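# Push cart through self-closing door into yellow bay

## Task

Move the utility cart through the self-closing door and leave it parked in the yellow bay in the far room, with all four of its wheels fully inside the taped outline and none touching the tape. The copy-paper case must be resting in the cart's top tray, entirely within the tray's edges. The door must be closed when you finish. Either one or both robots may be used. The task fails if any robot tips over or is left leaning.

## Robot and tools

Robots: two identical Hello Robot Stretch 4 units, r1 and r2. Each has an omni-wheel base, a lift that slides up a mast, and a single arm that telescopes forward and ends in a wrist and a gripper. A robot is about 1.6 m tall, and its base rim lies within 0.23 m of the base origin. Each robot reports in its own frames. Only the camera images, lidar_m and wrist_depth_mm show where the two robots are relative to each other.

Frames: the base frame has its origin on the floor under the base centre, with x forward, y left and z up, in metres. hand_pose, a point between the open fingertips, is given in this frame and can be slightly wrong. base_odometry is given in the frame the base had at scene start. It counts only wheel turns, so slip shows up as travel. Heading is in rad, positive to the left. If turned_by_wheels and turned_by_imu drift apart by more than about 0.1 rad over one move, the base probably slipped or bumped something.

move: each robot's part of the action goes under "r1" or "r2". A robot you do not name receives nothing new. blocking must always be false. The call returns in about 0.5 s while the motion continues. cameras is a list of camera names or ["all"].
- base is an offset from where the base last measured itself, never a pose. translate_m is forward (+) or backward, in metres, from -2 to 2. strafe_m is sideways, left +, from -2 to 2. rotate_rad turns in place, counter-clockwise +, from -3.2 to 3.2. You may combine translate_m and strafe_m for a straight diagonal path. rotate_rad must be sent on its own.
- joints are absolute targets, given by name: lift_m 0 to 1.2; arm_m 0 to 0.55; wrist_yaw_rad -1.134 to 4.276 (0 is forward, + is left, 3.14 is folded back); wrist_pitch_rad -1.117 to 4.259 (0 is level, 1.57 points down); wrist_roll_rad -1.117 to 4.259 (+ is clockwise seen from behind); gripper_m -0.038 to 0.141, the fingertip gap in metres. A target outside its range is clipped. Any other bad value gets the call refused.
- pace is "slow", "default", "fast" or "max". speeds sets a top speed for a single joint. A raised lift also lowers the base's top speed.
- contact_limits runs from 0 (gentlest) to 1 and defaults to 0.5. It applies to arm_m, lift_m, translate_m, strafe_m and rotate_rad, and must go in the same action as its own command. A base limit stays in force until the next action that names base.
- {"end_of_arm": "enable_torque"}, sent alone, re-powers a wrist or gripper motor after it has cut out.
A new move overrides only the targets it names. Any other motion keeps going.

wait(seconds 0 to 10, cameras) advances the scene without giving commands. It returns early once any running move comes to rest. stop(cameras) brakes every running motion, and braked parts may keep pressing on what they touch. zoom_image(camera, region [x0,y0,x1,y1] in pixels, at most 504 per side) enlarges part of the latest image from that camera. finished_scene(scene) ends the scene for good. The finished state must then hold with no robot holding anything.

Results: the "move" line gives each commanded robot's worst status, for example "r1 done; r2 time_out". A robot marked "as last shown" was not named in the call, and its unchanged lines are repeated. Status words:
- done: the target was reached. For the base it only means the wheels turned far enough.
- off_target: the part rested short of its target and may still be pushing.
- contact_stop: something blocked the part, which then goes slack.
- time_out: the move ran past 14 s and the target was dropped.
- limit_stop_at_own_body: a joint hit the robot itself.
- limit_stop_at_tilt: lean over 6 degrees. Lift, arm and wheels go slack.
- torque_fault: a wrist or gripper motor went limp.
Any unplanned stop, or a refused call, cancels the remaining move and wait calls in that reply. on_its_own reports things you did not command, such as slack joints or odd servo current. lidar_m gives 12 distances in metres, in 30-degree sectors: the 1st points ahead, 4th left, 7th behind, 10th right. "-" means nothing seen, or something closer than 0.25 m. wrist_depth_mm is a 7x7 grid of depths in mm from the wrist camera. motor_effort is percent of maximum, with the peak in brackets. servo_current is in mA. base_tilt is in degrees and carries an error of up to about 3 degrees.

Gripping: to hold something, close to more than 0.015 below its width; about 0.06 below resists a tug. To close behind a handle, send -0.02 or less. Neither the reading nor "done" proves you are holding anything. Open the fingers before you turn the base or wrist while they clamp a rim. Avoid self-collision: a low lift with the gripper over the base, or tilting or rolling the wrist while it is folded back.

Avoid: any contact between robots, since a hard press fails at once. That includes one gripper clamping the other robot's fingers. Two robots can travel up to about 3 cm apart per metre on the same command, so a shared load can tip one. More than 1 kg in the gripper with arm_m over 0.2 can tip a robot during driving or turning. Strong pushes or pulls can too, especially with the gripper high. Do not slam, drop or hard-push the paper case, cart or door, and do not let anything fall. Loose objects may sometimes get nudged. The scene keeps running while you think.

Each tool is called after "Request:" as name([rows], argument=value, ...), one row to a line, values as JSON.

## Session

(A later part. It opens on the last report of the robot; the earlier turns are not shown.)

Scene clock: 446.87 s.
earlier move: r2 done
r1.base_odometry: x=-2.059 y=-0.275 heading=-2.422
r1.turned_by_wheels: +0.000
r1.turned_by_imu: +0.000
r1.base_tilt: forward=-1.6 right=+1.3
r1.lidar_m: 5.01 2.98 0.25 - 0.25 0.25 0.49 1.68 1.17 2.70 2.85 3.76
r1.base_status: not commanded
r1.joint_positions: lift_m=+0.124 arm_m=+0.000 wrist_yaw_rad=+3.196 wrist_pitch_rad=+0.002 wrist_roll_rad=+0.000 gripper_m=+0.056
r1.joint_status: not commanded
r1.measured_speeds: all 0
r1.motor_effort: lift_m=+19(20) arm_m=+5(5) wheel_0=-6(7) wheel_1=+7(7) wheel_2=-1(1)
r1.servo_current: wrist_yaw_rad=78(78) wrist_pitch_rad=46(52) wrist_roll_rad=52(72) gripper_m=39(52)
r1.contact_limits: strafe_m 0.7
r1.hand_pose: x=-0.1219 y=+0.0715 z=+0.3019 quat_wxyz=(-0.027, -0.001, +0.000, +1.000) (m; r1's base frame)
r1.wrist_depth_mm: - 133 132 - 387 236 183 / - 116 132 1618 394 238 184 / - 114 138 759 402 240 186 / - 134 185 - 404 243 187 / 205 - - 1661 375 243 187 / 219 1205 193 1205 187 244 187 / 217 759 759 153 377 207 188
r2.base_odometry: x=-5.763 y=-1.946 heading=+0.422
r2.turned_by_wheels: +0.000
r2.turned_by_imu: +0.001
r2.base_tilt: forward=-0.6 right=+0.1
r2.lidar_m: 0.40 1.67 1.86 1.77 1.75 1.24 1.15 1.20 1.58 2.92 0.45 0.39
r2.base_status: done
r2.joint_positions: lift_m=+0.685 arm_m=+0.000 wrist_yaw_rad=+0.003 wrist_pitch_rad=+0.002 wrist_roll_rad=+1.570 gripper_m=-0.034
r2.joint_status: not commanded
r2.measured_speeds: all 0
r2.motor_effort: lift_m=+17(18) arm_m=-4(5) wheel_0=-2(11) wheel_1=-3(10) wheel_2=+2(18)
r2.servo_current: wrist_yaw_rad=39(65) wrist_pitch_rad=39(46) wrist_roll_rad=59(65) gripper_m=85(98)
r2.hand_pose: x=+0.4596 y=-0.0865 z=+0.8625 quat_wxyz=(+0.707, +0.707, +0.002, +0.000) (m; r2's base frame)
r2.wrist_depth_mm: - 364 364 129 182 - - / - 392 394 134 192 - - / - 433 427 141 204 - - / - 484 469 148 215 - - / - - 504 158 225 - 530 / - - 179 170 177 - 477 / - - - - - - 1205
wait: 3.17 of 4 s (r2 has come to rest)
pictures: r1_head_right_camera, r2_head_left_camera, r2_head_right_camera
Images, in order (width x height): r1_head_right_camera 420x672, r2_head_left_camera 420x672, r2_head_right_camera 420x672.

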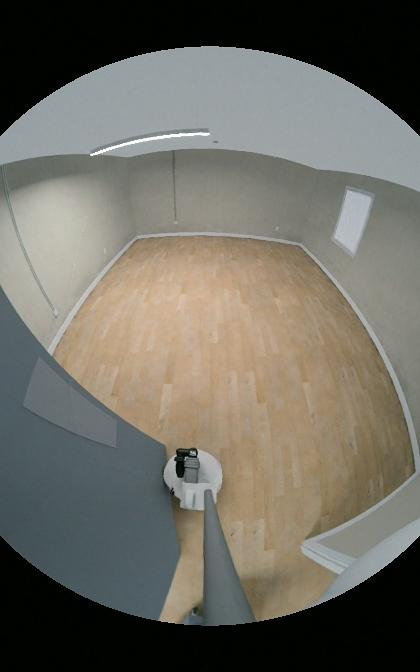

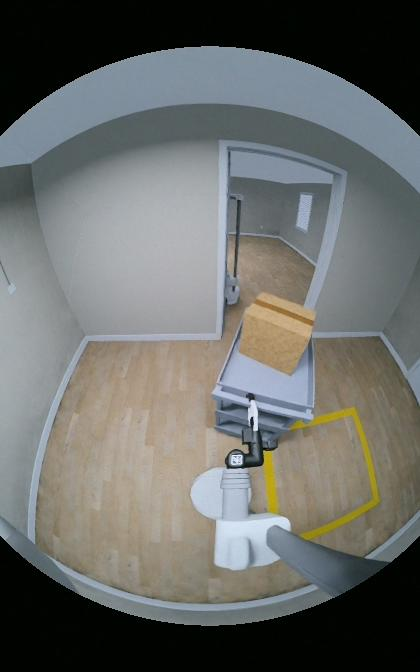

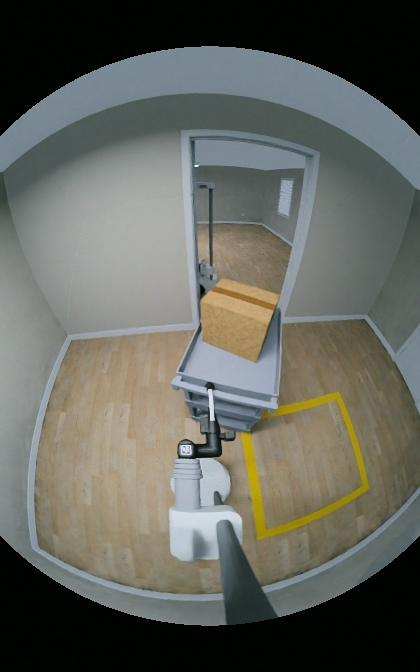

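Request:
move(blocking=false, r1={"base":{"translate_m":1.0,"strafe_m":-0.2}}, r2={"base":{"translate_m":-0.6,"strafe_m":-0.3}})

Request:
wait(seconds=3)

Request:
wait(seconds=1.5, cameras=["r1_head_left_camera","r2_head_left_camera","r2_head_right_camera"])

Scene clock: 454.13 s.
move: r1 moving; r2 moving
r1.base_odometry: x=-2.087 y=-0.291 heading=-2.421
r1.turned_by_wheels: +0.001
r1.turned_by_imu: +0.000
r1.base_tilt: forward=-1.6 right=+1.3
r1.lidar_m: 5.00 2.96 0.25 - 0.25 0.26 0.51 3.90 1.19 2.74 2.82 3.73
r1.base_status: translate_m moving; strafe_m moving
r1.joint_positions: lift_m=+0.124 arm_m=+0.000 wrist_yaw_rad=+3.196 wrist_pitch_rad=+0.002 wrist_roll_rad=+0.000 gripper_m=+0.056
r1.joint_status: not commanded
r1.measured_speeds: translate_m=+0.123 strafe_m=-0.023 rotate_rad=-0.003 lift_m=+0.000 arm_m=+0.000 wrist_yaw_rad=+0.000 wrist_pitch_rad=+0.000 wrist_roll_rad=+0.000
r1.motor_effort: lift_m=+19(20) arm_m=+5(5) wheel_0=+7(7) wheel_1=+8(10) wheel_2=-9(10)
r1.servo_current: wrist_yaw_rad=52(72) wrist_pitch_rad=52(52) wrist_roll_rad=39(52) gripper_m=39(52)
r1.hand_pose: x=-0.1219 y=+0.0715 z=+0.3019 quat_wxyz=(-0.027, -0.001, +0.000, +1.000) (m; r1's base frame)
r1.wrist_depth_mm: - 133 133 - 399 238 182 / - 116 133 1661 404 239 185 / - 114 138 820 377 243 186 / - 134 185 - 415 244 187 / 206 - 1983 1661 387 245 188 / 220 1255 193 1160 187 247 189 / 218 750 750 153 384 207 189
r2.base_odometry: x=-5.785 y=-1.973 heading=+0.423
r2.turned_by_wheels: +0.001
r2.turned_by_imu: +0.001
r2.base_tilt: forward=-0.7 right=+0.1
r2.lidar_m: 0.42 1.70 1.89 1.77 1.74 1.21 1.12 1.15 1.52 2.89 0.46 0.41
r2.base_status: translate_m moving; strafe_m moving
r2.joint_positions: lift_m=+0.685 arm_m=+0.000 wrist_yaw_rad=+0.007 wrist_pitch_rad=+0.002 wrist_roll_rad=+1.570 gripper_m=-0.034
r2.joint_status: not commanded
r2.measured_speeds: translate_m=-0.120 strafe_m=-0.060 rotate_rad=+0.002 lift_m=+0.000 arm_m=+0.000 wrist_yaw_rad=+0.028 wrist_pitch_rad=+0.000 wrist_roll_rad=+0.000
r2.motor_effort: lift_m=+17(18) arm_m=-4(5) wheel_0=+1(9) wheel_1=-11(12) wheel_2=+17(17)
r2.servo_current: wrist_yaw_rad=52(65) wrist_pitch_rad=33(46) wrist_roll_rad=52(52) gripper_m=91(98)
r2.hand_pose: x=+0.4600 y=-0.0853 z=+0.8625 quat_wxyz=(+0.707, +0.707, +0.003, +0.002) (m; r2's base frame)
r2.wrist_depth_mm: 1537 366 364 129 183 - - / - 392 394 135 192 - - / - 433 424 141 204 - - / 1537 480 466 151 216 - - / - - 504 158 226 - - / - - 181 169 177 - 480 / - - - - - - 1205
pictures: none

Scene clock: 457.13 s.
earlier move: r1 moving; r2 moving
r1.base_odometry: x=-2.816 y=-0.711 heading=-2.422
r1.turned_by_wheels: +0.000
r1.turned_by_imu: -0.001
r1.base_tilt: forward=-1.6 right=+1.2
r1.lidar_m: 4.15 3.20 2.31 2.18 2.26 1.69 0.72 0.75 2.25 2.55 2.59 3.48
r1.base_status: translate_m moving; strafe_m moving
r1.joint_positions: lift_m=+0.124 arm_m=+0.000 wrist_yaw_rad=+3.196 wrist_pitch_rad=+0.002 wrist_roll_rad=+0.000 gripper_m=+0.056
r1.joint_status: not commanded
r1.measured_speeds: translate_m=+0.275 strafe_m=-0.054 rotate_rad=-0.001 lift_m=+0.000 arm_m=+0.000 wrist_yaw_rad=+0.000 wrist_pitch_rad=+0.000 wrist_roll_rad=+0.000
r1.motor_effort: lift_m=+19(20) arm_m=+4(5) wheel_0=+3(10) wheel_1=+2(10) wheel_2=-2(10)
r1.servo_current: wrist_yaw_rad=39(72) wrist_pitch_rad=39(52) wrist_roll_rad=46(72) gripper_m=46(52)
r1.hand_pose: x=-0.1219 y=+0.0715 z=+0.3019 quat_wxyz=(-0.027, -0.001, +0.000, +1.000) (m; r1's base frame)
r1.wrist_depth_mm: - 133 132 - - - - / - 111 132 - - - - / - 114 138 - - - - / - 134 185 - - - - / 204 1708 - - 1576 - - / 220 1205 192 1098 186 1138 1118 / 219 750 750 798 778 750 750
r2.base_odometry: x=-6.187 y=-2.466 heading=+0.422
r2.turned_by_wheels: -0.001
r2.turned_by_imu: +0.002
r2.base_tilt: forward=-0.6 right=+0.1
r2.lidar_m: 0.32 0.45 2.17 2.04 0.86 0.58 0.54 0.56 0.73 1.82 2.73 0.48
r2.base_status: translate_m moving; strafe_m moving
r2.joint_positions: lift_m=+0.685 arm_m=+0.000 wrist_yaw_rad=+0.007 wrist_pitch_rad=+0.002 wrist_roll_rad=+1.570 gripper_m=-0.034
r2.joint_status: not commanded
r2.measured_speeds: all 0
r2.motor_effort: lift_m=+17(18) arm_m=-4(5) wheel_0=-1(9) wheel_1=-2(12) wheel_2=+3(20)
r2.servo_current: wrist_yaw_rad=52(65) wrist_pitch_rad=46(52) wrist_roll_rad=59(59) gripper_m=85(98)
r2.hand_pose: x=+0.4599 y=-0.0854 z=+0.8625 quat_wxyz=(+0.707, +0.707, +0.003, +0.002) (m; r2's base frame)
r2.wrist_depth_mm: - - - 325 357 357 357 / - - - 298 320 1661 484 / - - - 218 289 1808 - / - - - 200 262 778 - / - 466 459 186 242 820 - / - 449 186 168 176 - - / - - 424 - - - -
wait: 3.00 s; no rest
pictures: none

Scene clock: 457.23 s.
earlier move: r1 moving; r2 done
r1.base_odometry: x=-2.838 y=-0.724 heading=-2.421
r1.turned_by_wheels: +0.000
r1.turned_by_imu: +0.000
r1.base_tilt: forward=-1.6 right=+1.3
r1.lidar_m: 4.15 3.24 2.29 2.18 2.25 1.70 0.79 0.79 2.27 2.54 2.60 3.46
r1.base_status: translate_m moving; strafe_m moving
r1.joint_positions: lift_m=+0.124 arm_m=+0.000 wrist_yaw_rad=+3.196 wrist_pitch_rad=+0.002 wrist_roll_rad=+0.000 gripper_m=+0.056
r1.joint_status: not commanded
r1.measured_speeds: translate_m=+0.247 strafe_m=-0.050 rotate_rad=+0.001 lift_m=+0.000 arm_m=+0.000 wrist_yaw_rad=+0.000 wrist_pitch_rad=+0.000 wrist_roll_rad=+0.000
r1.motor_effort: lift_m=+19(20) arm_m=+4(5) wheel_0=+4(10) wheel_1=+3(10) wheel_2=-1(10)
r1.servo_current: wrist_yaw_rad=39(72) wrist_pitch_rad=46(52) wrist_roll_rad=33(72) gripper_m=39(52)
r1.hand_pose: x=-0.1219 y=+0.0715 z=+0.3019 quat_wxyz=(-0.027, -0.001, +0.000, +1.000) (m; r1's base frame)
r1.wrist_depth_mm: - 133 132 - - - - / - 111 133 - - - - / - 114 139 - - - - / - 134 185 - - - - / 205 1756 - - 1576 - - / 220 1205 192 1118 189 1138 1098 / 218 759 750 788 788 759 759
r2.base_odometry: x=-6.187 y=-2.466 heading=+0.422
r2.turned_by_wheels: +0.000
r2.turned_by_imu: +0.000
r2.base_tilt: forward=-0.7 right=+0.1
r2.lidar_m: 0.32 0.46 2.15 2.03 0.83 0.56 0.54 0.56 0.72 1.80 2.75 0.45
r2.base_status: done
r2.joint_positions: lift_m=+0.685 arm_m=+0.000 wrist_yaw_rad=+0.007 wrist_pitch_rad=+0.002 wrist_roll_rad=+1.570 gripper_m=-0.034
r2.joint_status: not commanded
r2.measured_speeds: all 0
r2.motor_effort: lift_m=+17(18) arm_m=-5(5) wheel_0=-1(9) wheel_1=-2(12) wheel_2=+3(20)
r2.servo_current: wrist_yaw_rad=52(65) wrist_pitch_rad=39(52) wrist_roll_rad=59(59) gripper_m=91(98)
r2.hand_pose: x=+0.4599 y=-0.0854 z=+0.8625 quat_wxyz=(+0.707, +0.707, +0.003, +0.002) (m; r2's base frame)
r2.wrist_depth_mm: - - - 327 357 359 359 / - - - 297 320 1708 488 / - - - 218 289 1863 - / - - - 200 260 759 - / - 466 459 186 242 842 - / - 449 187 169 176 - - / - - 427 - - - -
wait: 0.10 of 1.5 s (r2 has come to rest)
pictures: r1_head_left_camera, r2_head_left_camera, r2_head_right_camera
Images, in order (width x height): r1_head_left_camera 420x672, r2_head_left_camera 420x672, r2_head_right_camera 420x672.

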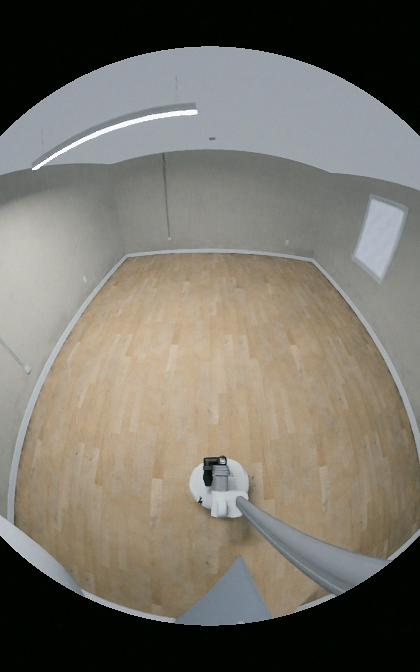

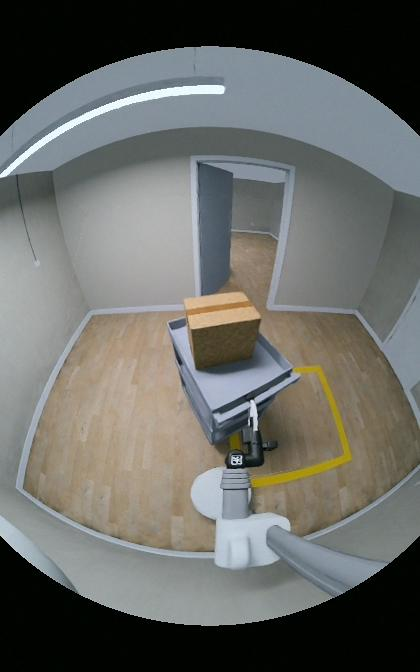

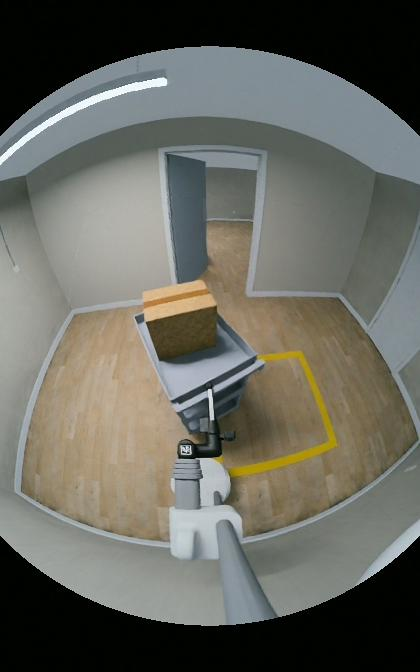

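Request:
move(blocking=false, r2={"base":{"translate_m":-0.1,"strafe_m":-0.5}})

Request:
wait(seconds=1)

Request:
wait(seconds=2.5, cameras=["r2_head_camera","r2_head_left_camera","r2_head_right_camera"])

Scene clock: 462.33 s.
earlier move: r1 done
move: r2 moving
r1.base_odometry: x=-2.943 y=-0.784 heading=-2.422
r1.turned_by_wheels: +0.000
r1.turned_by_imu: -0.001
r1.base_tilt: forward=-1.6 right=+1.2
r1.lidar_m: 4.03 3.26 2.33 2.21 2.30 1.84 1.73 1.77 2.44 2.51 2.58 3.44
r1.base_status: done
r1.joint_positions: lift_m=+0.124 arm_m=+0.000 wrist_yaw_rad=+3.196 wrist_pitch_rad=+0.002 wrist_roll_rad=+0.000 gripper_m=+0.056
r1.joint_status: not commanded
r1.measured_speeds: all 0
r1.motor_effort: lift_m=+19(19) arm_m=+4(5) wheel_0=+2(3) wheel_1=+1(1) wheel_2=-1(1)
r1.servo_current: wrist_yaw_rad=46(59) wrist_pitch_rad=39(46) wrist_roll_rad=59(65) gripper_m=46(46)
r1.hand_pose: x=-0.1219 y=+0.0715 z=+0.3019 quat_wxyz=(-0.027, -0.001, +0.000, +1.000) (m; r1's base frame)
r1.wrist_depth_mm: - 133 132 - - - - / - 112 133 - - - - / - 115 139 - - - - / - 134 186 - - - - / 206 1661 - 1661 1863 1756 1708 / 220 1205 193 1182 188 1160 1098 / 217 759 750 788 778 768 750
r2.base_odometry: x=-6.180 y=-2.498 heading=+0.424
r2.turned_by_wheels: +0.002
r2.turned_by_imu: +0.003
r2.base_tilt: forward=-0.7 right=+0.0
r2.lidar_m: 0.31 0.42 2.19 2.07 0.84 0.56 0.53 0.54 0.78 1.76 2.69 0.48
r2.base_status: translate_m moving; strafe_m moving
r2.joint_positions: lift_m=+0.685 arm_m=+0.000 wrist_yaw_rad=+0.014 wrist_pitch_rad=+0.002 wrist_roll_rad=+1.570 gripper_m=-0.034
r2.joint_status: not commanded
r2.measured_speeds: translate_m=-0.025 strafe_m=-0.126 rotate_rad=+0.003 lift_m=+0.000 arm_m=+0.000 wrist_yaw_rad=+0.018 wrist_pitch_rad=+0.000 wrist_roll_rad=+0.000
r2.motor_effort: lift_m=+18(18) arm_m=-4(5) wheel_0=+17(17) wheel_1=-9(10) wheel_2=+15(15)
r2.servo_current: wrist_yaw_rad=91(91) wrist_pitch_rad=39(46) wrist_roll_rad=46(52) gripper_m=85(91)
r2.hand_pose: x=+0.4605 y=-0.0835 z=+0.8625 quat_wxyz=(+0.707, +0.707, +0.006, +0.004) (m; r2's base frame)
r2.wrist_depth_mm: - - - 327 355 355 357 / - - - 298 319 1661 484 / - - - 218 287 1863 - / - - - 202 263 788 - / - 466 462 187 244 831 - / - 449 442 173 176 - - / - - 427 - 216 - -
pictures: none

Scene clock: 463.33 s.
earlier move: r2 moving
r1.base_odometry: x=-2.943 y=-0.784 heading=-2.422
r1.turned_by_wheels: +0.000
r1.turned_by_imu: +0.000
r1.base_tilt: forward=-1.6 right=+1.3
r1.lidar_m: 4.03 3.26 2.29 2.22 2.28 1.83 1.74 1.82 2.45 2.53 2.57 3.43
r1.base_status: done
r1.joint_positions: lift_m=+0.124 arm_m=+0.000 wrist_yaw_rad=+3.196 wrist_pitch_rad=+0.002 wrist_roll_rad=+0.000 gripper_m=+0.056
r1.joint_status: not commanded
r1.measured_speeds: all 0
r1.motor_effort: lift_m=+19(20) arm_m=+5(5) wheel_0=+3(3) wheel_1=+1(1) wheel_2=-1(1)
r1.servo_current: wrist_yaw_rad=59(72) wrist_pitch_rad=39(52) wrist_roll_rad=52(65) gripper_m=46(46)
r1.hand_pose: x=-0.1219 y=+0.0715 z=+0.3019 quat_wxyz=(-0.027, -0.001, +0.000, +1.000) (m; r1's base frame)
r1.wrist_depth_mm: - 133 132 - - - - / - 112 133 - - - - / - 115 139 - - - - / - 134 186 - - - - / 205 1661 - 1661 1808 1808 1708 / 220 1229 194 1182 187 1138 1118 / 218 759 741 798 778 768 759
r2.base_odometry: x=-6.124 y=-2.739 heading=+0.423
r2.turned_by_wheels: -0.001
r2.turned_by_imu: +0.002
r2.base_tilt: forward=-0.7 right=+0.1
r2.lidar_m: 0.28 0.35 2.44 2.30 0.72 0.49 0.48 0.49 0.66 1.60 2.49 0.54
r2.base_status: translate_m moving; strafe_m moving
r2.joint_positions: lift_m=+0.685 arm_m=+0.000 wrist_yaw_rad=+0.014 wrist_pitch_rad=+0.002 wrist_roll_rad=+1.570 gripper_m=-0.034
r2.joint_status: not commanded
r2.measured_speeds: translate_m=-0.059 strafe_m=-0.296 rotate_rad=+0.002 lift_m=+0.000 arm_m=+0.000 wrist_yaw_rad=+0.000 wrist_pitch_rad=+0.000 wrist_roll_rad=+0.000
r2.motor_effort: lift_m=+17(18) arm_m=-5(5) wheel_0=+14(21) wheel_1=-4(11) wheel_2=+11(16)
r2.servo_current: wrist_yaw_rad=78(91) wrist_pitch_rad=39(46) wrist_roll_rad=46(52) gripper_m=91(98)
r2.hand_pose: x=+0.4606 y=-0.0833 z=+0.8625 quat_wxyz=(+0.707, +0.707, +0.006, +0.004) (m; r2's base frame)
r2.wrist_depth_mm: - - - - - 1618 1160 / - - - - - 1661 1182 / - - - 397 442 1499 439 / - - - 245 357 1708 500 / - - - 191 270 1863 - / - - - 162 178 668 - / - - 407 - 198 - -
wait: 1.00 s; no rest
pictures: none

Scene clock: 465.30 s.
earlier move: r2 done
r1.base_odometry: x=-2.943 y=-0.784 heading=-2.422
r1.turned_by_wheels: +0.000
r1.turned_by_imu: +0.000
r1.base_tilt: forward=-1.6 right=+1.3
r1.lidar_m: 4.01 3.26 2.33 2.20 2.30 1.84 1.73 1.79 2.46 2.50 2.59 3.45
r1.base_status: done
r1.joint_positions: lift_m=+0.124 arm_m=+0.000 wrist_yaw_rad=+3.196 wrist_pitch_rad=+0.002 wrist_roll_rad=+0.000 gripper_m=+0.056
r1.joint_status: not commanded
r1.measured_speeds: all 0
r1.motor_effort: lift_m=+19(20) arm_m=+4(5) wheel_0=+3(3) wheel_1=+1(2) wheel_2=-1(1)
r1.servo_current: wrist_yaw_rad=46(72) wrist_pitch_rad=46(52) wrist_roll_rad=52(65) gripper_m=46(52)
r1.hand_pose: x=-0.1219 y=+0.0715 z=+0.3019 quat_wxyz=(-0.027, -0.001, +0.000, +1.000) (m; r1's base frame)
r1.wrist_depth_mm: - 133 132 - - - - / - 112 133 - - - - / - 115 139 - - - - / - 134 186 - - - - / 206 1708 - 1708 1863 1808 1756 / 219 1229 193 1182 187 1138 1118 / 219 750 750 788 788 768 759
r2.base_odometry: x=-6.073 y=-2.963 heading=+0.422
r2.turned_by_wheels: -0.001
r2.turned_by_imu: +0.019
r2.base_tilt: forward=-0.7 right=+0.1
r2.lidar_m: 0.28 0.38 2.68 1.94 0.64 0.45 0.41 0.44 0.60 1.56 2.30 0.50
r2.base_status: done
r2.joint_positions: lift_m=+0.685 arm_m=+0.000 wrist_yaw_rad=-0.002 wrist_pitch_rad=+0.002 wrist_roll_rad=+1.570 gripper_m=-0.034
r2.joint_status: not commanded
r2.measured_speeds: all 0
r2.motor_effort: lift_m=+18(18) arm_m=-1(5) wheel_0=+2(23) wheel_1=+3(11) wheel_2=-1(24)
r2.servo_current: wrist_yaw_rad=52(273) wrist_pitch_rad=39(46) wrist_roll_rad=52(59) gripper_m=85(98)
r2.hand_pose: x=+0.4591 y=-0.0879 z=+0.8625 quat_wxyz=(+0.707, +0.707, +0.000, -0.001) (m; r2's base frame)
r2.wrist_depth_mm: - - - - - 1661 1160 / - - - - - 1708 1182 / - - - 389 - 1499 433 / - - - 238 353 1708 492 / - - - 192 264 1863 - / - - 185 151 178 647 - / - - 415 - 198 - -
wait: 1.97 of 2.5 s (r2 has come to rest)
pictures: r2_head_camera, r2_head_left_camera, r2_head_right_camera
Images, in order (width x height): r2_head_camera 420x560, r2_head_left_camera 420x672, r2_head_right_camera 420x672.

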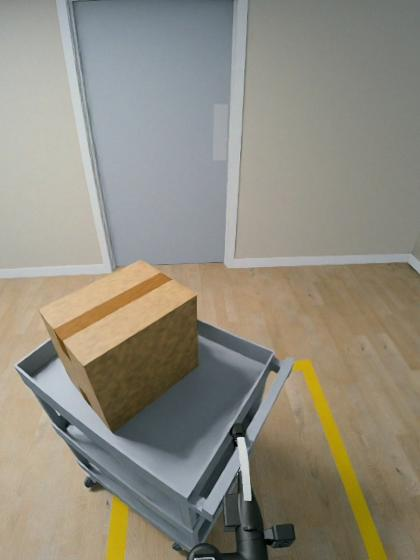

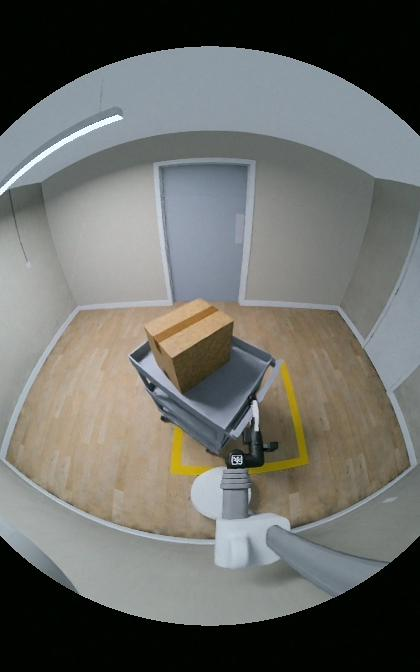

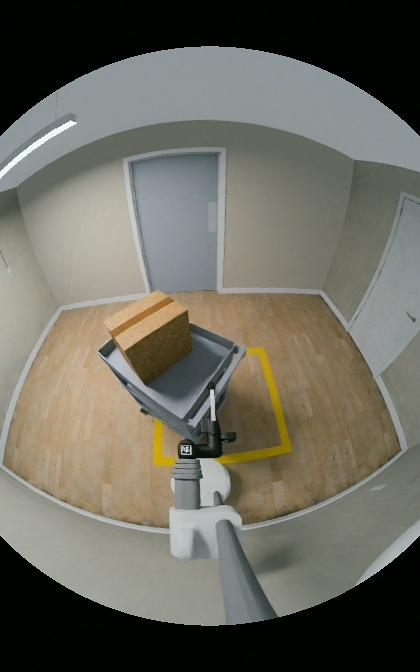

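Request:
move(blocking=false, r2={"base":{"strafe_m":-0.4}})

Request:
wait(seconds=3, cameras=["r2_head_camera","r2_head_left_camera","r2_head_right_camera"])

Scene clock: 470.23 s.
move: r2 moving
r1: as last shown
r1.lidar_m: 4.03 3.26 2.34 2.21 2.26 1.83 1.73 1.78 2.44 2.51 2.58 3.46
r1.motor_effort: lift_m=+19(20) arm_m=+5(5) wheel_0=+2(3) wheel_1=+2(2) wheel_2=-1(1)
r1.servo_current: wrist_yaw_rad=59(72) wrist_pitch_rad=39(46) wrist_roll_rad=52(59) gripper_m=46(46)
r1.wrist_depth_mm: - 133 133 - - - - / - 112 133 - - - - / - 114 139 - - - - / - 134 186 - - - - / 206 1661 - 1661 1808 1756 1661 / 220 1229 193 1182 187 1138 1078 / 219 750 750 788 778 750 750
r2.base_odometry: x=-6.058 y=-2.996 heading=+0.423
r2.turned_by_wheels: +0.001
r2.turned_by_imu: +0.002
r2.base_tilt: forward=-0.7 right=+0.0
r2.lidar_m: 0.28 0.32 2.68 1.92 0.62 0.45 0.41 0.43 0.60 1.51 2.25 0.54
r2.base_status: strafe_m moving
r2.joint_positions: lift_m=+0.685 arm_m=+0.000 wrist_yaw_rad=+0.010 wrist_pitch_rad=+0.002 wrist_roll_rad=+1.570 gripper_m=-0.034
r2.joint_status: not commanded
r2.measured_speeds: translate_m=+0.000 strafe_m=-0.142 rotate_rad=+0.000 lift_m=+0.000 arm_m=+0.000 wrist_yaw_rad=+0.063 wrist_pitch_rad=+0.000 wrist_roll_rad=+0.000
r2.motor_effort: lift_m=+18(18) arm_m=-3(4) wheel_0=+18(18) wheel_1=-11(11) wheel_2=+0(2)
r2.servo_current: wrist_yaw_rad=65(65) wrist_pitch_rad=46(46) wrist_roll_rad=52(52) gripper_m=98(98)
r2.hand_pose: x=+0.4601 y=-0.0846 z=+0.8625 quat_wxyz=(+0.707, +0.707, +0.004, +0.003) (m; r2's base frame)
r2.wrist_depth_mm: - - - - - 1661 1138 / - - - 404 - 1708 1160 / - - - 382 436 433 430 / - - - 239 349 1708 504 / - - - 196 265 1863 559 / - - 187 156 179 676 - / - - 415 - 196 - -
pictures: none

Scene clock: 472.40 s.
earlier move: r2 done
r1.base_odometry: x=-2.943 y=-0.784 heading=-2.422
r1.turned_by_wheels: +0.000
r1.turned_by_imu: +0.000
r1.base_tilt: forward=-1.6 right=+1.3
r1.lidar_m: 4.04 3.26 2.33 2.18 2.29 1.83 1.74 1.79 2.41 2.51 2.59 3.44
r1.base_status: not commanded
r1.joint_positions: lift_m=+0.124 arm_m=+0.000 wrist_yaw_rad=+3.196 wrist_pitch_rad=+0.002 wrist_roll_rad=+0.000 gripper_m=+0.056
r1.joint_status: not commanded
r1.measured_speeds: all 0
r1.motor_effort: lift_m=+19(20) arm_m=+4(5) wheel_0=+3(3) wheel_1=+1(2) wheel_2=-1(1)
r1.servo_current: wrist_yaw_rad=39(72) wrist_pitch_rad=39(52) wrist_roll_rad=46(65) gripper_m=33(52)
r1.hand_pose: x=-0.1219 y=+0.0715 z=+0.3019 quat_wxyz=(-0.027, -0.001, +0.000, +1.000) (m; r1's base frame)
r1.wrist_depth_mm: - 133 133 - - - - / - 112 133 - - - - / - 115 139 - - - - / - 134 186 - - - - / 205 1708 - 1661 1808 1756 1708 / 220 1205 194 1182 187 1138 1118 / 218 741 750 778 778 750 750
r2.base_odometry: x=-5.908 y=-3.327 heading=+0.423
r2.turned_by_wheels: +0.000
r2.turned_by_imu: +0.005
r2.base_tilt: forward=-0.7 right=+0.1
r2.lidar_m: 0.26 0.34 3.07 1.87 0.61 0.43 0.38 0.42 0.55 1.50 1.88 0.54
r2.base_status: done
r2.joint_positions: lift_m=+0.685 arm_m=+0.000 wrist_yaw_rad=+0.018 wrist_pitch_rad=+0.002 wrist_roll_rad=+1.570 gripper_m=-0.034
r2.joint_status: not commanded
r2.measured_speeds: all 0
r2.motor_effort: lift_m=+18(18) arm_m=-3(4) wheel_0=+5(25) wheel_1=+1(11) wheel_2=+5(6)
r2.servo_current: wrist_yaw_rad=98(117) wrist_pitch_rad=39(46) wrist_roll_rad=46(59) gripper_m=85(98)
r2.hand_pose: x=+0.4608 y=-0.0821 z=+0.8625 quat_wxyz=(+0.707, +0.707, +0.007, +0.006) (m; r2's base frame)
r2.wrist_depth_mm: - - - - - 1618 1160 / - - - - - 1618 1182 / - - - 413 - 1464 439 / - - - 251 - 1756 492 / - - - 191 273 1708 549 / - - 188 154 178 647 - / - - 418 - 197 - -
wait: 2.17 of 3 s (r2 has come to rest)
pictures: r2_head_camera, r2_head_left_camera, r2_head_right_camera
Images, in order (width x height): r2_head_camera 420x560, r2_head_left_camera 420x672, r2_head_right_camera 420x672.

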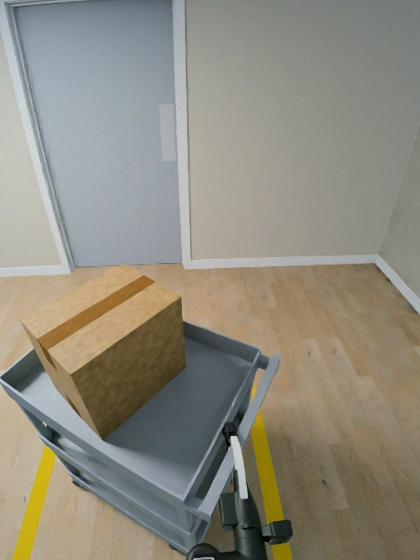

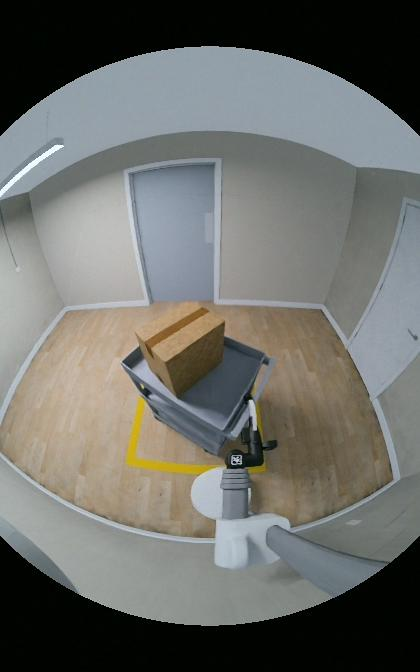

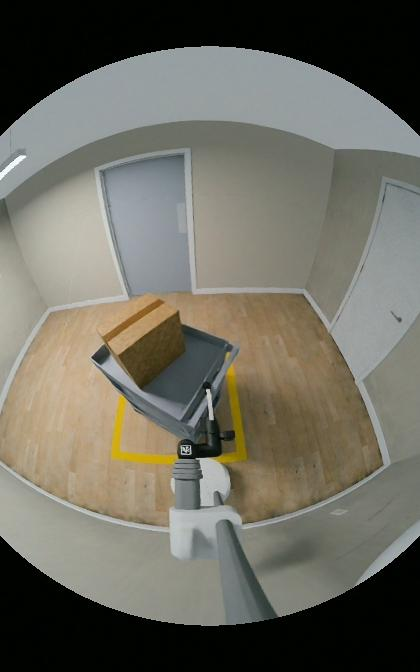

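Request:
move(blocking=false, r2={"joints":{"gripper_m":0.1}})

Request:
wait(seconds=2)

Request:
move(blocking=false, r2={"base":{"translate_m":-0.1,"strafe_m":-0.22}})

Request:
wait(seconds=3, cameras=["r2_head_camera","r2_head_left_camera"])

Scene clock: 479.17 s.
move: r2 moving
r1: as last shown
r1.lidar_m: 4.03 3.28 2.34 2.21 2.30 1.80 1.73 1.80 2.44 2.52 2.59 3.43
r1.motor_effort: lift_m=+19(19) arm_m=+4(5) wheel_0=+3(3) wheel_1=+1(1) wheel_2=-1(1)
r1.servo_current: wrist_yaw_rad=59(72) wrist_pitch_rad=33(46) wrist_roll_rad=46(72) gripper_m=46(46)
r1.wrist_depth_mm: - 133 132 - - - - / - 112 133 - - - - / - 115 139 - - - - / - 134 186 - - - - / 204 1708 - 1661 1863 1756 1708 / 220 1205 193 1182 187 1138 1098 / 219 750 750 798 788 750 750
r2.base_odometry: x=-5.908 y=-3.327 heading=+0.423
r2.turned_by_wheels: +0.000
r2.turned_by_imu: +0.000
r2.base_tilt: forward=-0.7 right=+0.0
r2.lidar_m: 0.27 0.34 3.08 1.87 0.63 0.43 0.39 0.41 0.59 1.50 1.90 0.52
r2.base_status: not commanded
r2.joint_positions: lift_m=+0.685 arm_m=+0.000 wrist_yaw_rad=+0.015 wrist_pitch_rad=+0.002 wrist_roll_rad=+1.570 gripper_m=-0.009
r2.joint_status: gripper_m moving
r2.measured_speeds: translate_m=+0.000 strafe_m=+0.000 rotate_rad=+0.000 lift_m=+0.000 arm_m=+0.000 wrist_yaw_rad=-0.021 wrist_pitch_rad=+0.000 wrist_roll_rad=+0.000
r2.motor_effort: lift_m=+18(18) arm_m=-3(4) wheel_0=+5(5) wheel_1=+1(2) wheel_2=+5(5)
r2.servo_current: wrist_yaw_rad=85(111) wrist_pitch_rad=46(46) wrist_roll_rad=59(59) gripper_m=104(104)
r2.hand_pose: x=+0.4605 y=-0.0831 z=+0.8625 quat_wxyz=(+0.707, +0.707, +0.006, +0.004) (m; r2's base frame)
r2.wrist_depth_mm: - - - - - 1661 1138 / - - - - - 1661 1205 / - - - 421 - 1464 452 / - - - 312 - 1708 488 / - - - 202 287 1708 549 / - - - 161 183 1661 - / - 442 413 - 204 - -
pictures: none

Scene clock: 480.70 s.
earlier move: r2 done
r1.base_odometry: x=-2.943 y=-0.784 heading=-2.422
r1.turned_by_wheels: +0.000
r1.turned_by_imu: +0.000
r1.base_tilt: forward=-1.6 right=+1.2
r1.lidar_m: 4.04 3.26 2.33 2.22 2.30 1.83 1.74 1.80 2.44 2.51 2.58 3.42
r1.base_status: not commanded
r1.joint_positions: lift_m=+0.124 arm_m=+0.000 wrist_yaw_rad=+3.196 wrist_pitch_rad=+0.002 wrist_roll_rad=+0.000 gripper_m=+0.056
r1.joint_status: not commanded
r1.measured_speeds: all 0
r1.motor_effort: lift_m=+19(20) arm_m=+4(5) wheel_0=+2(3) wheel_1=+1(1) wheel_2=-1(1)
r1.servo_current: wrist_yaw_rad=52(72) wrist_pitch_rad=39(46) wrist_roll_rad=46(72) gripper_m=46(46)
r1.hand_pose: x=-0.1219 y=+0.0715 z=+0.3019 quat_wxyz=(-0.027, -0.001, +0.000, +1.000) (m; r1's base frame)
r1.wrist_depth_mm: - 133 132 - - - - / - 112 133 - - - - / - 115 139 - - - - / - 134 186 - - - - / 206 1661 - 1708 1756 1756 1708 / 219 1182 194 1205 187 1160 1118 / 218 750 750 788 778 759 759
r2.base_odometry: x=-5.908 y=-3.327 heading=+0.423
r2.turned_by_wheels: +0.000
r2.turned_by_imu: +0.000
r2.base_tilt: forward=-0.6 right=+0.1
r2.lidar_m: 0.28 0.33 3.08 1.86 0.63 0.42 0.40 0.41 0.58 1.49 1.89 0.49
r2.base_status: not commanded
r2.joint_positions: lift_m=+0.685 arm_m=+0.000 wrist_yaw_rad=+0.000 wrist_pitch_rad=+0.002 wrist_roll_rad=+1.570 gripper_m=+0.100
r2.joint_status: all done
r2.measured_speeds: all 0
r2.motor_effort: lift_m=+17(18) arm_m=-3(4) wheel_0=+2(5) wheel_1=+1(2) wheel_2=+3(5)
r2.servo_current: wrist_yaw_rad=33(111) wrist_pitch_rad=39(46) wrist_roll_rad=46(65) gripper_m=46(130)
r2.hand_pose: x=+0.4593 y=-0.0874 z=+0.8625 quat_wxyz=(+0.707, +0.707, +0.001, -0.001) (m; r2's base frame)
r2.wrist_depth_mm: - - - - - 1661 1182 / - - - - - 1708 1182 / - - - 421 - 1708 1182 / - - - 357 421 1756 484 / - - - 220 296 1756 521 / - - 193 167 200 603 - / - - 436 - 213 640 -
wait: 1.53 of 2 s (r2 has come to rest)
pictures: none

Scene clock: 481.20 s.
move: r2 moving
r1: as last shown
r1.base_tilt: forward=-1.6 right=+1.3
r1.lidar_m: 4.02 3.29 2.32 2.22 2.30 1.81 1.74 1.81 2.45 2.51 2.60 3.43
r1.motor_effort: lift_m=+19(20) arm_m=+4(5) wheel_0=+3(3) wheel_1=+1(1) wheel_2=-1(1)
r1.servo_current: wrist_yaw_rad=52(65) wrist_pitch_rad=33(52) wrist_roll_rad=46(59) gripper_m=39(46)
r1.wrist_depth_mm: - 133 132 - - - - / - 112 133 - - - - / - 115 139 - - - - / - 134 186 - - - - / 206 1708 - 1618 1863 1708 1708 / 220 1229 193 1182 187 1118 1118 / 219 759 750 788 778 759 759
r2.base_odometry: x=-5.908 y=-3.359 heading=+0.423
r2.turned_by_wheels: +0.001
r2.turned_by_imu: +0.001
r2.base_tilt: forward=-0.7 right=+0.0
r2.lidar_m: 0.28 0.33 3.10 1.82 0.61 0.41 0.40 0.40 0.57 1.41 1.88 0.63
r2.base_status: translate_m moving; strafe_m moving
r2.joint_positions: lift_m=+0.685 arm_m=+0.000 wrist_yaw_rad=+0.000 wrist_pitch_rad=+0.002 wrist_roll_rad=+1.570 gripper_m=+0.100
r2.joint_status: not commanded
r2.measured_speeds: translate_m=-0.051 strafe_m=-0.111 rotate_rad=+0.002 lift_m=+0.000 arm_m=+0.000 wrist_yaw_rad=+0.000 wrist_pitch_rad=+0.000 wrist_roll_rad=+0.000
r2.motor_effort: lift_m=+17(18) arm_m=-3(4) wheel_0=+6(12) wheel_1=-11(11) wheel_2=+8(8)
r2.servo_current: wrist_yaw_rad=46(59) wrist_pitch_rad=39(46) wrist_roll_rad=52(65) gripper_m=52(52)
r2.hand_pose: x=+0.4593 y=-0.0874 z=+0.8625 quat_wxyz=(+0.707, +0.707, +0.001, -0.001) (m; r2's base frame)
r2.wrist_depth_mm: - - - - - 1708 1182 / - - - - - 1708 1205 / - - - 442 - 1708 1205 / - - - 404 - 1756 466 / - - - 310 351 1708 535 / - - 193 208 194 621 - / - - 459 - 242 - -
pictures: none

Scene clock: 482.93 s.
earlier move: r2 done
r1.base_odometry: x=-2.943 y=-0.784 heading=-2.422
r1.turned_by_wheels: +0.000
r1.turned_by_imu: +0.000
r1.base_tilt: forward=-1.6 right=+1.3
r1.lidar_m: 4.03 3.27 2.33 2.22 2.30 1.86 1.75 1.81 2.43 2.51 2.59 3.45
r1.base_status: not commanded
r1.joint_positions: lift_m=+0.124 arm_m=+0.000 wrist_yaw_rad=+3.196 wrist_pitch_rad=+0.002 wrist_roll_rad=+0.000 gripper_m=+0.056
r1.joint_status: not commanded
r1.measured_speeds: all 0
r1.motor_effort: lift_m=+20(20) arm_m=+5(5) wheel_0=+3(3) wheel_1=+1(2) wheel_2=-1(1)
r1.servo_current: wrist_yaw_rad=39(65) wrist_pitch_rad=33(52) wrist_roll_rad=46(65) gripper_m=39(46)
r1.hand_pose: x=-0.1219 y=+0.0715 z=+0.3019 quat_wxyz=(-0.027, -0.001, +0.000, +1.000) (m; r1's base frame)
r1.wrist_depth_mm: - 133 133 - - - - / - 112 132 - - - - / - 115 139 - - - - / - 134 186 - - - - / 206 1661 - 1661 1863 1808 1661 / 220 1205 193 1182 187 1118 1098 / 219 750 750 788 778 768 759
r2.base_odometry: x=-5.909 y=-3.569 heading=+0.423
r2.turned_by_wheels: +0.000
r2.turned_by_imu: +0.000
r2.base_tilt: forward=-0.7 right=+0.0
r2.lidar_m: 0.52 0.40 0.84 1.39 0.47 0.32 0.28 0.32 0.43 1.12 1.65 2.18
r2.base_status: done
r2.joint_positions: lift_m=+0.685 arm_m=+0.000 wrist_yaw_rad=+0.000 wrist_pitch_rad=+0.002 wrist_roll_rad=+1.570 gripper_m=+0.100
r2.joint_status: not commanded
r2.measured_speeds: all 0
r2.motor_effort: lift_m=+17(18) arm_m=-3(4) wheel_0=+3(12) wheel_1=-2(12) wheel_2=+5(9)
r2.servo_current: wrist_yaw_rad=46(59) wrist_pitch_rad=39(46) wrist_roll_rad=46(65) gripper_m=52(59)
r2.hand_pose: x=+0.4593 y=-0.0874 z=+0.8625 quat_wxyz=(+0.707, +0.707, +0.001, -0.001) (m; r2's base frame)
r2.wrist_depth_mm: - - - - - 1708 1182 / - - - - - 1708 1182 / - - - - - 1708 1182 / - - - - - 1808 1205 / - - - - - 1756 1205 / - - 193 521 192 1576 554 / - - - - - 1863 477
wait: 1.73 of 3 s (r2 has come to rest)
pictures: r2_head_camera, r2_head_left_camera
Images, in order (width x height): r2_head_camera 420x560, r2_head_left_camera 420x672.

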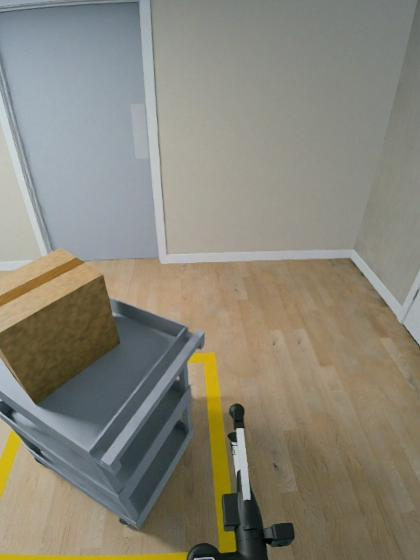

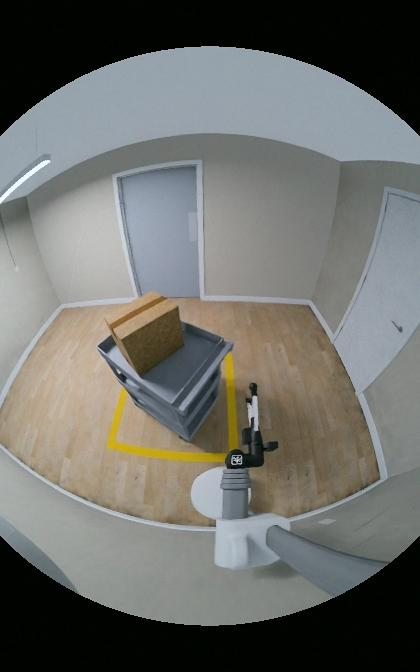

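Request:
zoom_image(camera="r2_head_camera", region=[0, 320, 250, 560])

Request:
zoom_image(camera="r2_head_left_camera", region=[90, 330, 260, 480])

Scaled by 2.016 from the camera's 420x560 image, which has a finer 1200x1600 frame.

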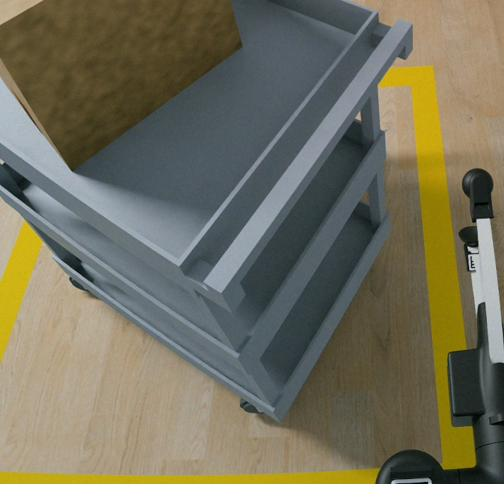

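Scaled by 2.965 from the camera's 420x672 image, which has a finer 600x960 frame.

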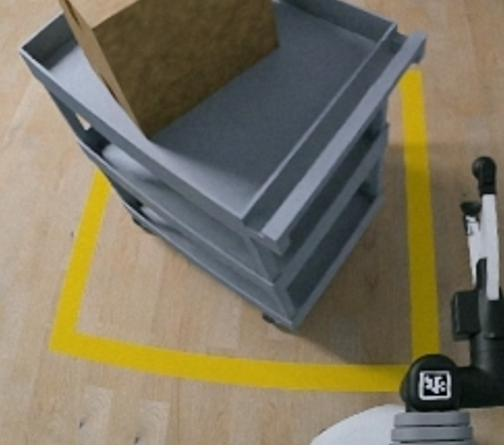

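Request:
move(blocking=false, r2={"base":{"translate_m":1.1,"strafe_m":-0.35}})

Request:
wait(seconds=5)

Request:
move(blocking=false, r2={"base":{"rotate_rad":1.0}})

Request:
wait(seconds=3, cameras=["r2_head_camera","r2_head_left_camera"])

Request:
zoom_image(camera="r2_head_left_camera", region=[0, 330, 260, 560])

Scene clock: 501.27 s.
move: r2 moving
r1: as last shown
r1.lidar_m: 4.02 3.30 2.33 2.21 2.28 1.82 1.73 1.81 2.48 2.50 2.58 3.44
r1.motor_effort: lift_m=+20(20) arm_m=+4(5) wheel_0=+3(3) wheel_1=+1(2) wheel_2=-1(1)
r1.servo_current: wrist_yaw_rad=46(72) wrist_pitch_rad=33(52) wrist_roll_rad=59(59) gripper_m=39(46)
r1.wrist_depth_mm: - 133 133 - - - - / - 112 133 - - - - / - 114 139 - - - - / - 134 187 - - - - / 204 1756 - 1661 1808 1708 1756 / 220 1205 194 1138 188 1160 1098 / 218 750 750 798 778 759 768
r2.base_odometry: x=-5.877 y=-3.565 heading=+0.423
r2.turned_by_wheels: +0.000
r2.turned_by_imu: +0.001
r2.base_tilt: forward=-0.7 right=+0.1
r2.lidar_m: 0.52 0.38 0.74 1.56 0.51 0.35 0.33 0.34 0.48 1.21 1.67 2.19
r2.base_status: translate_m moving; strafe_m moving
r2.joint_positions: lift_m=+0.685 arm_m=+0.000 wrist_yaw_rad=+0.000 wrist_pitch_rad=+0.002 wrist_roll_rad=+1.570 gripper_m=+0.100
r2.joint_status: not commanded
r2.measured_speeds: translate_m=+0.122 strafe_m=-0.038 rotate_rad=-0.006 lift_m=+0.000 arm_m=+0.000 wrist_yaw_rad=+0.000 wrist_pitch_rad=+0.000 wrist_roll_rad=+0.000
r2.motor_effort: lift_m=+17(18) arm_m=-3(4) wheel_0=+11(11) wheel_1=+5(7) wheel_2=-11(12)
r2.servo_current: wrist_yaw_rad=46(59) wrist_pitch_rad=46(46) wrist_roll_rad=59(59) gripper_m=59(65)
r2.hand_pose: x=+0.4593 y=-0.0874 z=+0.8625 quat_wxyz=(+0.707, +0.707, +0.001, -0.001) (m; r2's base frame)
r2.wrist_depth_mm: - - - - - 1756 1182 / - - - - - 1756 1182 / - - - - - 1756 1182 / - - - - - 1708 1205 / - - - - - 1808 1205 / - - 193 496 187 1499 535 / - - - - - 1863 469
pictures: none

Scene clock: 506.07 s.
earlier move: r2 done
r1.base_odometry: x=-2.943 y=-0.784 heading=-2.422
r1.turned_by_wheels: +0.000
r1.turned_by_imu: +0.000
r1.base_tilt: forward=-1.6 right=+1.2
r1.lidar_m: 4.02 3.26 2.35 2.20 2.30 1.85 1.74 1.79 2.43 2.51 2.57 3.42
r1.base_status: not commanded
r1.joint_positions: lift_m=+0.124 arm_m=+0.000 wrist_yaw_rad=+3.196 wrist_pitch_rad=+0.002 wrist_roll_rad=+0.000 gripper_m=+0.056
r1.joint_status: not commanded
r1.measured_speeds: all 0
r1.motor_effort: lift_m=+19(20) arm_m=+4(5) wheel_0=+2(3) wheel_1=+2(2) wheel_2=-1(1)
r1.servo_current: wrist_yaw_rad=39(72) wrist_pitch_rad=52(52) wrist_roll_rad=39(72) gripper_m=39(46)
r1.hand_pose: x=-0.1219 y=+0.0715 z=+0.3019 quat_wxyz=(-0.027, -0.001, +0.000, +1.000) (m; r1's base frame)
r1.wrist_depth_mm: - 133 132 - - - - / - 112 132 - - - - / - 115 139 - - - - / - 134 187 - - - - / 206 1756 - 1661 1808 1756 1756 / 220 1229 194 1205 187 1160 1098 / 218 759 750 788 768 768 759
r2.base_odometry: x=-4.763 y=-3.436 heading=+0.423
r2.turned_by_wheels: +0.000
r2.turned_by_imu: +0.002
r2.base_tilt: forward=-0.7 right=+0.1
r2.lidar_m: 1.41 1.48 2.09 0.64 0.45 0.49 1.38 1.45 1.29 1.18 1.25 1.48
r2.base_status: done
r2.joint_positions: lift_m=+0.685 arm_m=+0.000 wrist_yaw_rad=+0.000 wrist_pitch_rad=+0.002 wrist_roll_rad=+1.570 gripper_m=+0.100
r2.joint_status: not commanded
r2.measured_speeds: all 0
r2.motor_effort: lift_m=+17(18) arm_m=-3(4) wheel_0=+3(13) wheel_1=+4(7) wheel_2=-4(15)
r2.servo_current: wrist_yaw_rad=52(59) wrist_pitch_rad=39(52) wrist_roll_rad=46(65) gripper_m=52(65)
r2.hand_pose: x=+0.4593 y=-0.0874 z=+0.8625 quat_wxyz=(+0.707, +0.707, +0.001, -0.001) (m; r2's base frame)
r2.wrist_depth_mm: - - - - - - 1118 / - - - - - - 1118 / - - - - - - 1118 / - - - - - - 1138 / - - - - - - 1160 / - - 189 - 185 - 1138 / - - - - - - 1138
wait: 4.80 of 5 s (r2 has come to rest)
pictures: none

Scene clock: 506.57 s.
move: r2 moving
r1: as last shown
r1.base_tilt: forward=-1.6 right=+1.3
r1.lidar_m: 4.03 3.27 2.34 2.21 2.28 1.84 1.73 1.79 2.44 2.51 2.58 3.42
r1.motor_effort: lift_m=+19(19) arm_m=+4(5) wheel_0=+3(3) wheel_1=+1(1) wheel_2=-1(1)
r1.servo_current: wrist_yaw_rad=52(59) wrist_pitch_rad=46(52) wrist_roll_rad=59(59) gripper_m=39(46)
r1.wrist_depth_mm: - 133 132 - - - - / - 112 133 - - - - / - 114 139 - - - - / - 134 186 - - - - / 205 1708 - 1661 1863 1808 1708 / 219 1205 194 1182 188 1138 1118 / 218 750 759 809 778 759 759
r2.base_odometry: x=-4.763 y=-3.436 heading=+0.675
r2.turned_by_wheels: +0.252
r2.turned_by_imu: +0.245
r2.base_tilt: forward=-0.6 right=+0.1
r2.lidar_m: 1.39 1.69 2.65 0.50 0.45 1.39 1.38 1.48 1.20 1.20 1.42 1.43
r2.base_status: rotate_rad moving
r2.joint_positions: lift_m=+0.685 arm_m=+0.000 wrist_yaw_rad=+0.000 wrist_pitch_rad=+0.002 wrist_roll_rad=+1.570 gripper_m=+0.100
r2.joint_status: not commanded
r2.measured_speeds: translate_m=-0.002 strafe_m=-0.001 rotate_rad=+0.971 lift_m=+0.000 arm_m=+0.000 wrist_yaw_rad=+0.000 wrist_pitch_rad=+0.000 wrist_roll_rad=+0.000
r2.motor_effort: lift_m=+18(18) arm_m=-3(4) wheel_0=-9(11) wheel_1=-9(10) wheel_2=-11(12)
r2.servo_current: wrist_yaw_rad=39(59) wrist_pitch_rad=46(46) wrist_roll_rad=46(59) gripper_m=39(59)
r2.hand_pose: x=+0.4593 y=-0.0874 z=+0.8625 quat_wxyz=(+0.707, +0.707, +0.001, -0.001) (m; r2's base frame)
r2.wrist_depth_mm: - - - - - - - / - - - - - - 1098 / - - - - - - 1118 / - - - - - - 1138 / - - - - - - 1118 / - - 190 - 185 - 1205 / - - - - - - 1205
pictures: none

Scene clock: 507.77 s.
earlier move: r2 done
r1.base_odometry: x=-2.943 y=-0.784 heading=-2.422
r1.turned_by_wheels: +0.000
r1.turned_by_imu: +0.000
r1.base_tilt: forward=-1.6 right=+1.3
r1.lidar_m: 4.03 3.25 2.30 2.22 2.27 1.84 1.74 1.79 2.43 2.51 2.57 3.46
r1.base_status: not commanded
r1.joint_positions: lift_m=+0.124 arm_m=+0.000 wrist_yaw_rad=+3.196 wrist_pitch_rad=+0.002 wrist_roll_rad=+0.000 gripper_m=+0.056
r1.joint_status: not commanded
r1.measured_speeds: all 0
r1.motor_effort: lift_m=+19(20) arm_m=+4(5) wheel_0=+2(3) wheel_1=+1(1) wheel_2=-1(1)
r1.servo_current: wrist_yaw_rad=65(65) wrist_pitch_rad=46(52) wrist_roll_rad=46(59) gripper_m=39(52)
r1.hand_pose: x=-0.1219 y=+0.0715 z=+0.3019 quat_wxyz=(-0.027, -0.001, +0.000, +1.000) (m; r1's base frame)
r1.wrist_depth_mm: - 133 132 - - - - / - 112 132 - - - - / - 114 139 - - - - / - 134 186 - - - - / 204 1756 - 1708 1863 1756 1756 / 221 1229 193 1205 187 1118 1118 / 219 750 750 788 778 759 759
r2.base_odometry: x=-4.763 y=-3.436 heading=+1.422
r2.turned_by_wheels: +0.747
r2.turned_by_imu: +0.728
r2.base_tilt: forward=-0.7 right=+0.1
r2.lidar_m: 2.00 0.66 0.47 0.47 1.38 1.43 1.32 1.19 1.25 1.49 1.41 1.45
r2.base_status: done
r2.joint_positions: lift_m=+0.685 arm_m=+0.000 wrist_yaw_rad=+0.000 wrist_pitch_rad=+0.002 wrist_roll_rad=+1.570 gripper_m=+0.100
r2.joint_status: not commanded
r2.measured_speeds: all 0
r2.motor_effort: lift_m=+17(18) arm_m=-3(4) wheel_0=-5(11) wheel_1=-4(10) wheel_2=-6(12)
r2.servo_current: wrist_yaw_rad=46(59) wrist_pitch_rad=39(52) wrist_roll_rad=52(59) gripper_m=52(59)
r2.hand_pose: x=+0.4593 y=-0.0874 z=+0.8625 quat_wxyz=(+0.707, +0.707, +0.001, -0.001) (m; r2's base frame)
r2.wrist_depth_mm: - - - - - - 1182 / 1464 - - - - 1499 1205 / 1661 - - - - 1618 1182 / - - - - - 1708 1205 / - - - - - 1756 1205 / - - 193 - 194 1537 1205 / - - - - - 1863 1182
wait: 1.20 of 3 s (r2 has come to rest)
pictures: r2_head_camera, r2_head_left_camera
Images, in order (width x height): r2_head_camera 420x560, r2_head_left_camera 420x672.

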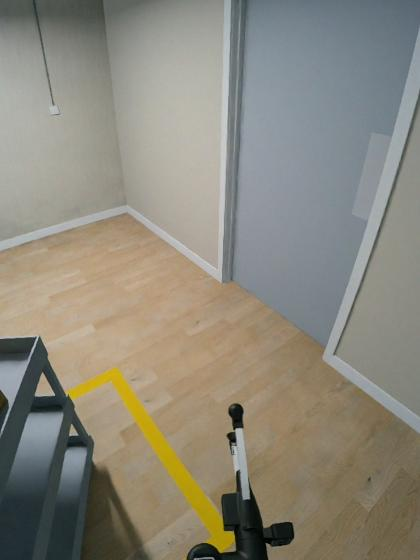

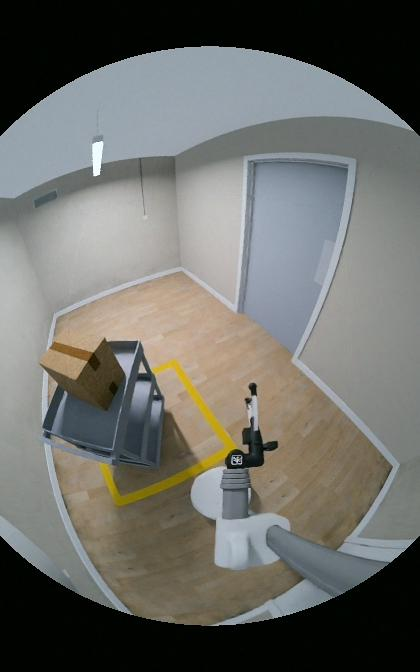

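Scaled by 1.938 from the camera's 420x672 image, which has a finer 600x960 frame.

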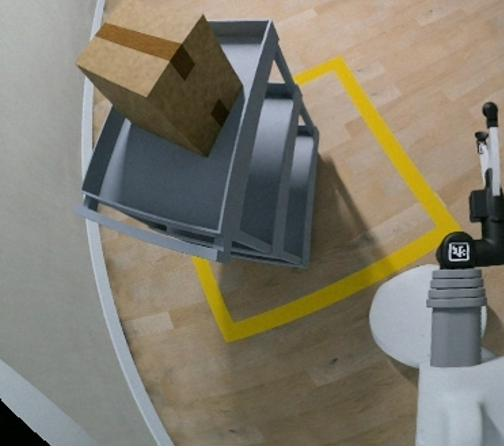

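Request:
finished_scene(scene=2)

The scene is finished: the task was done.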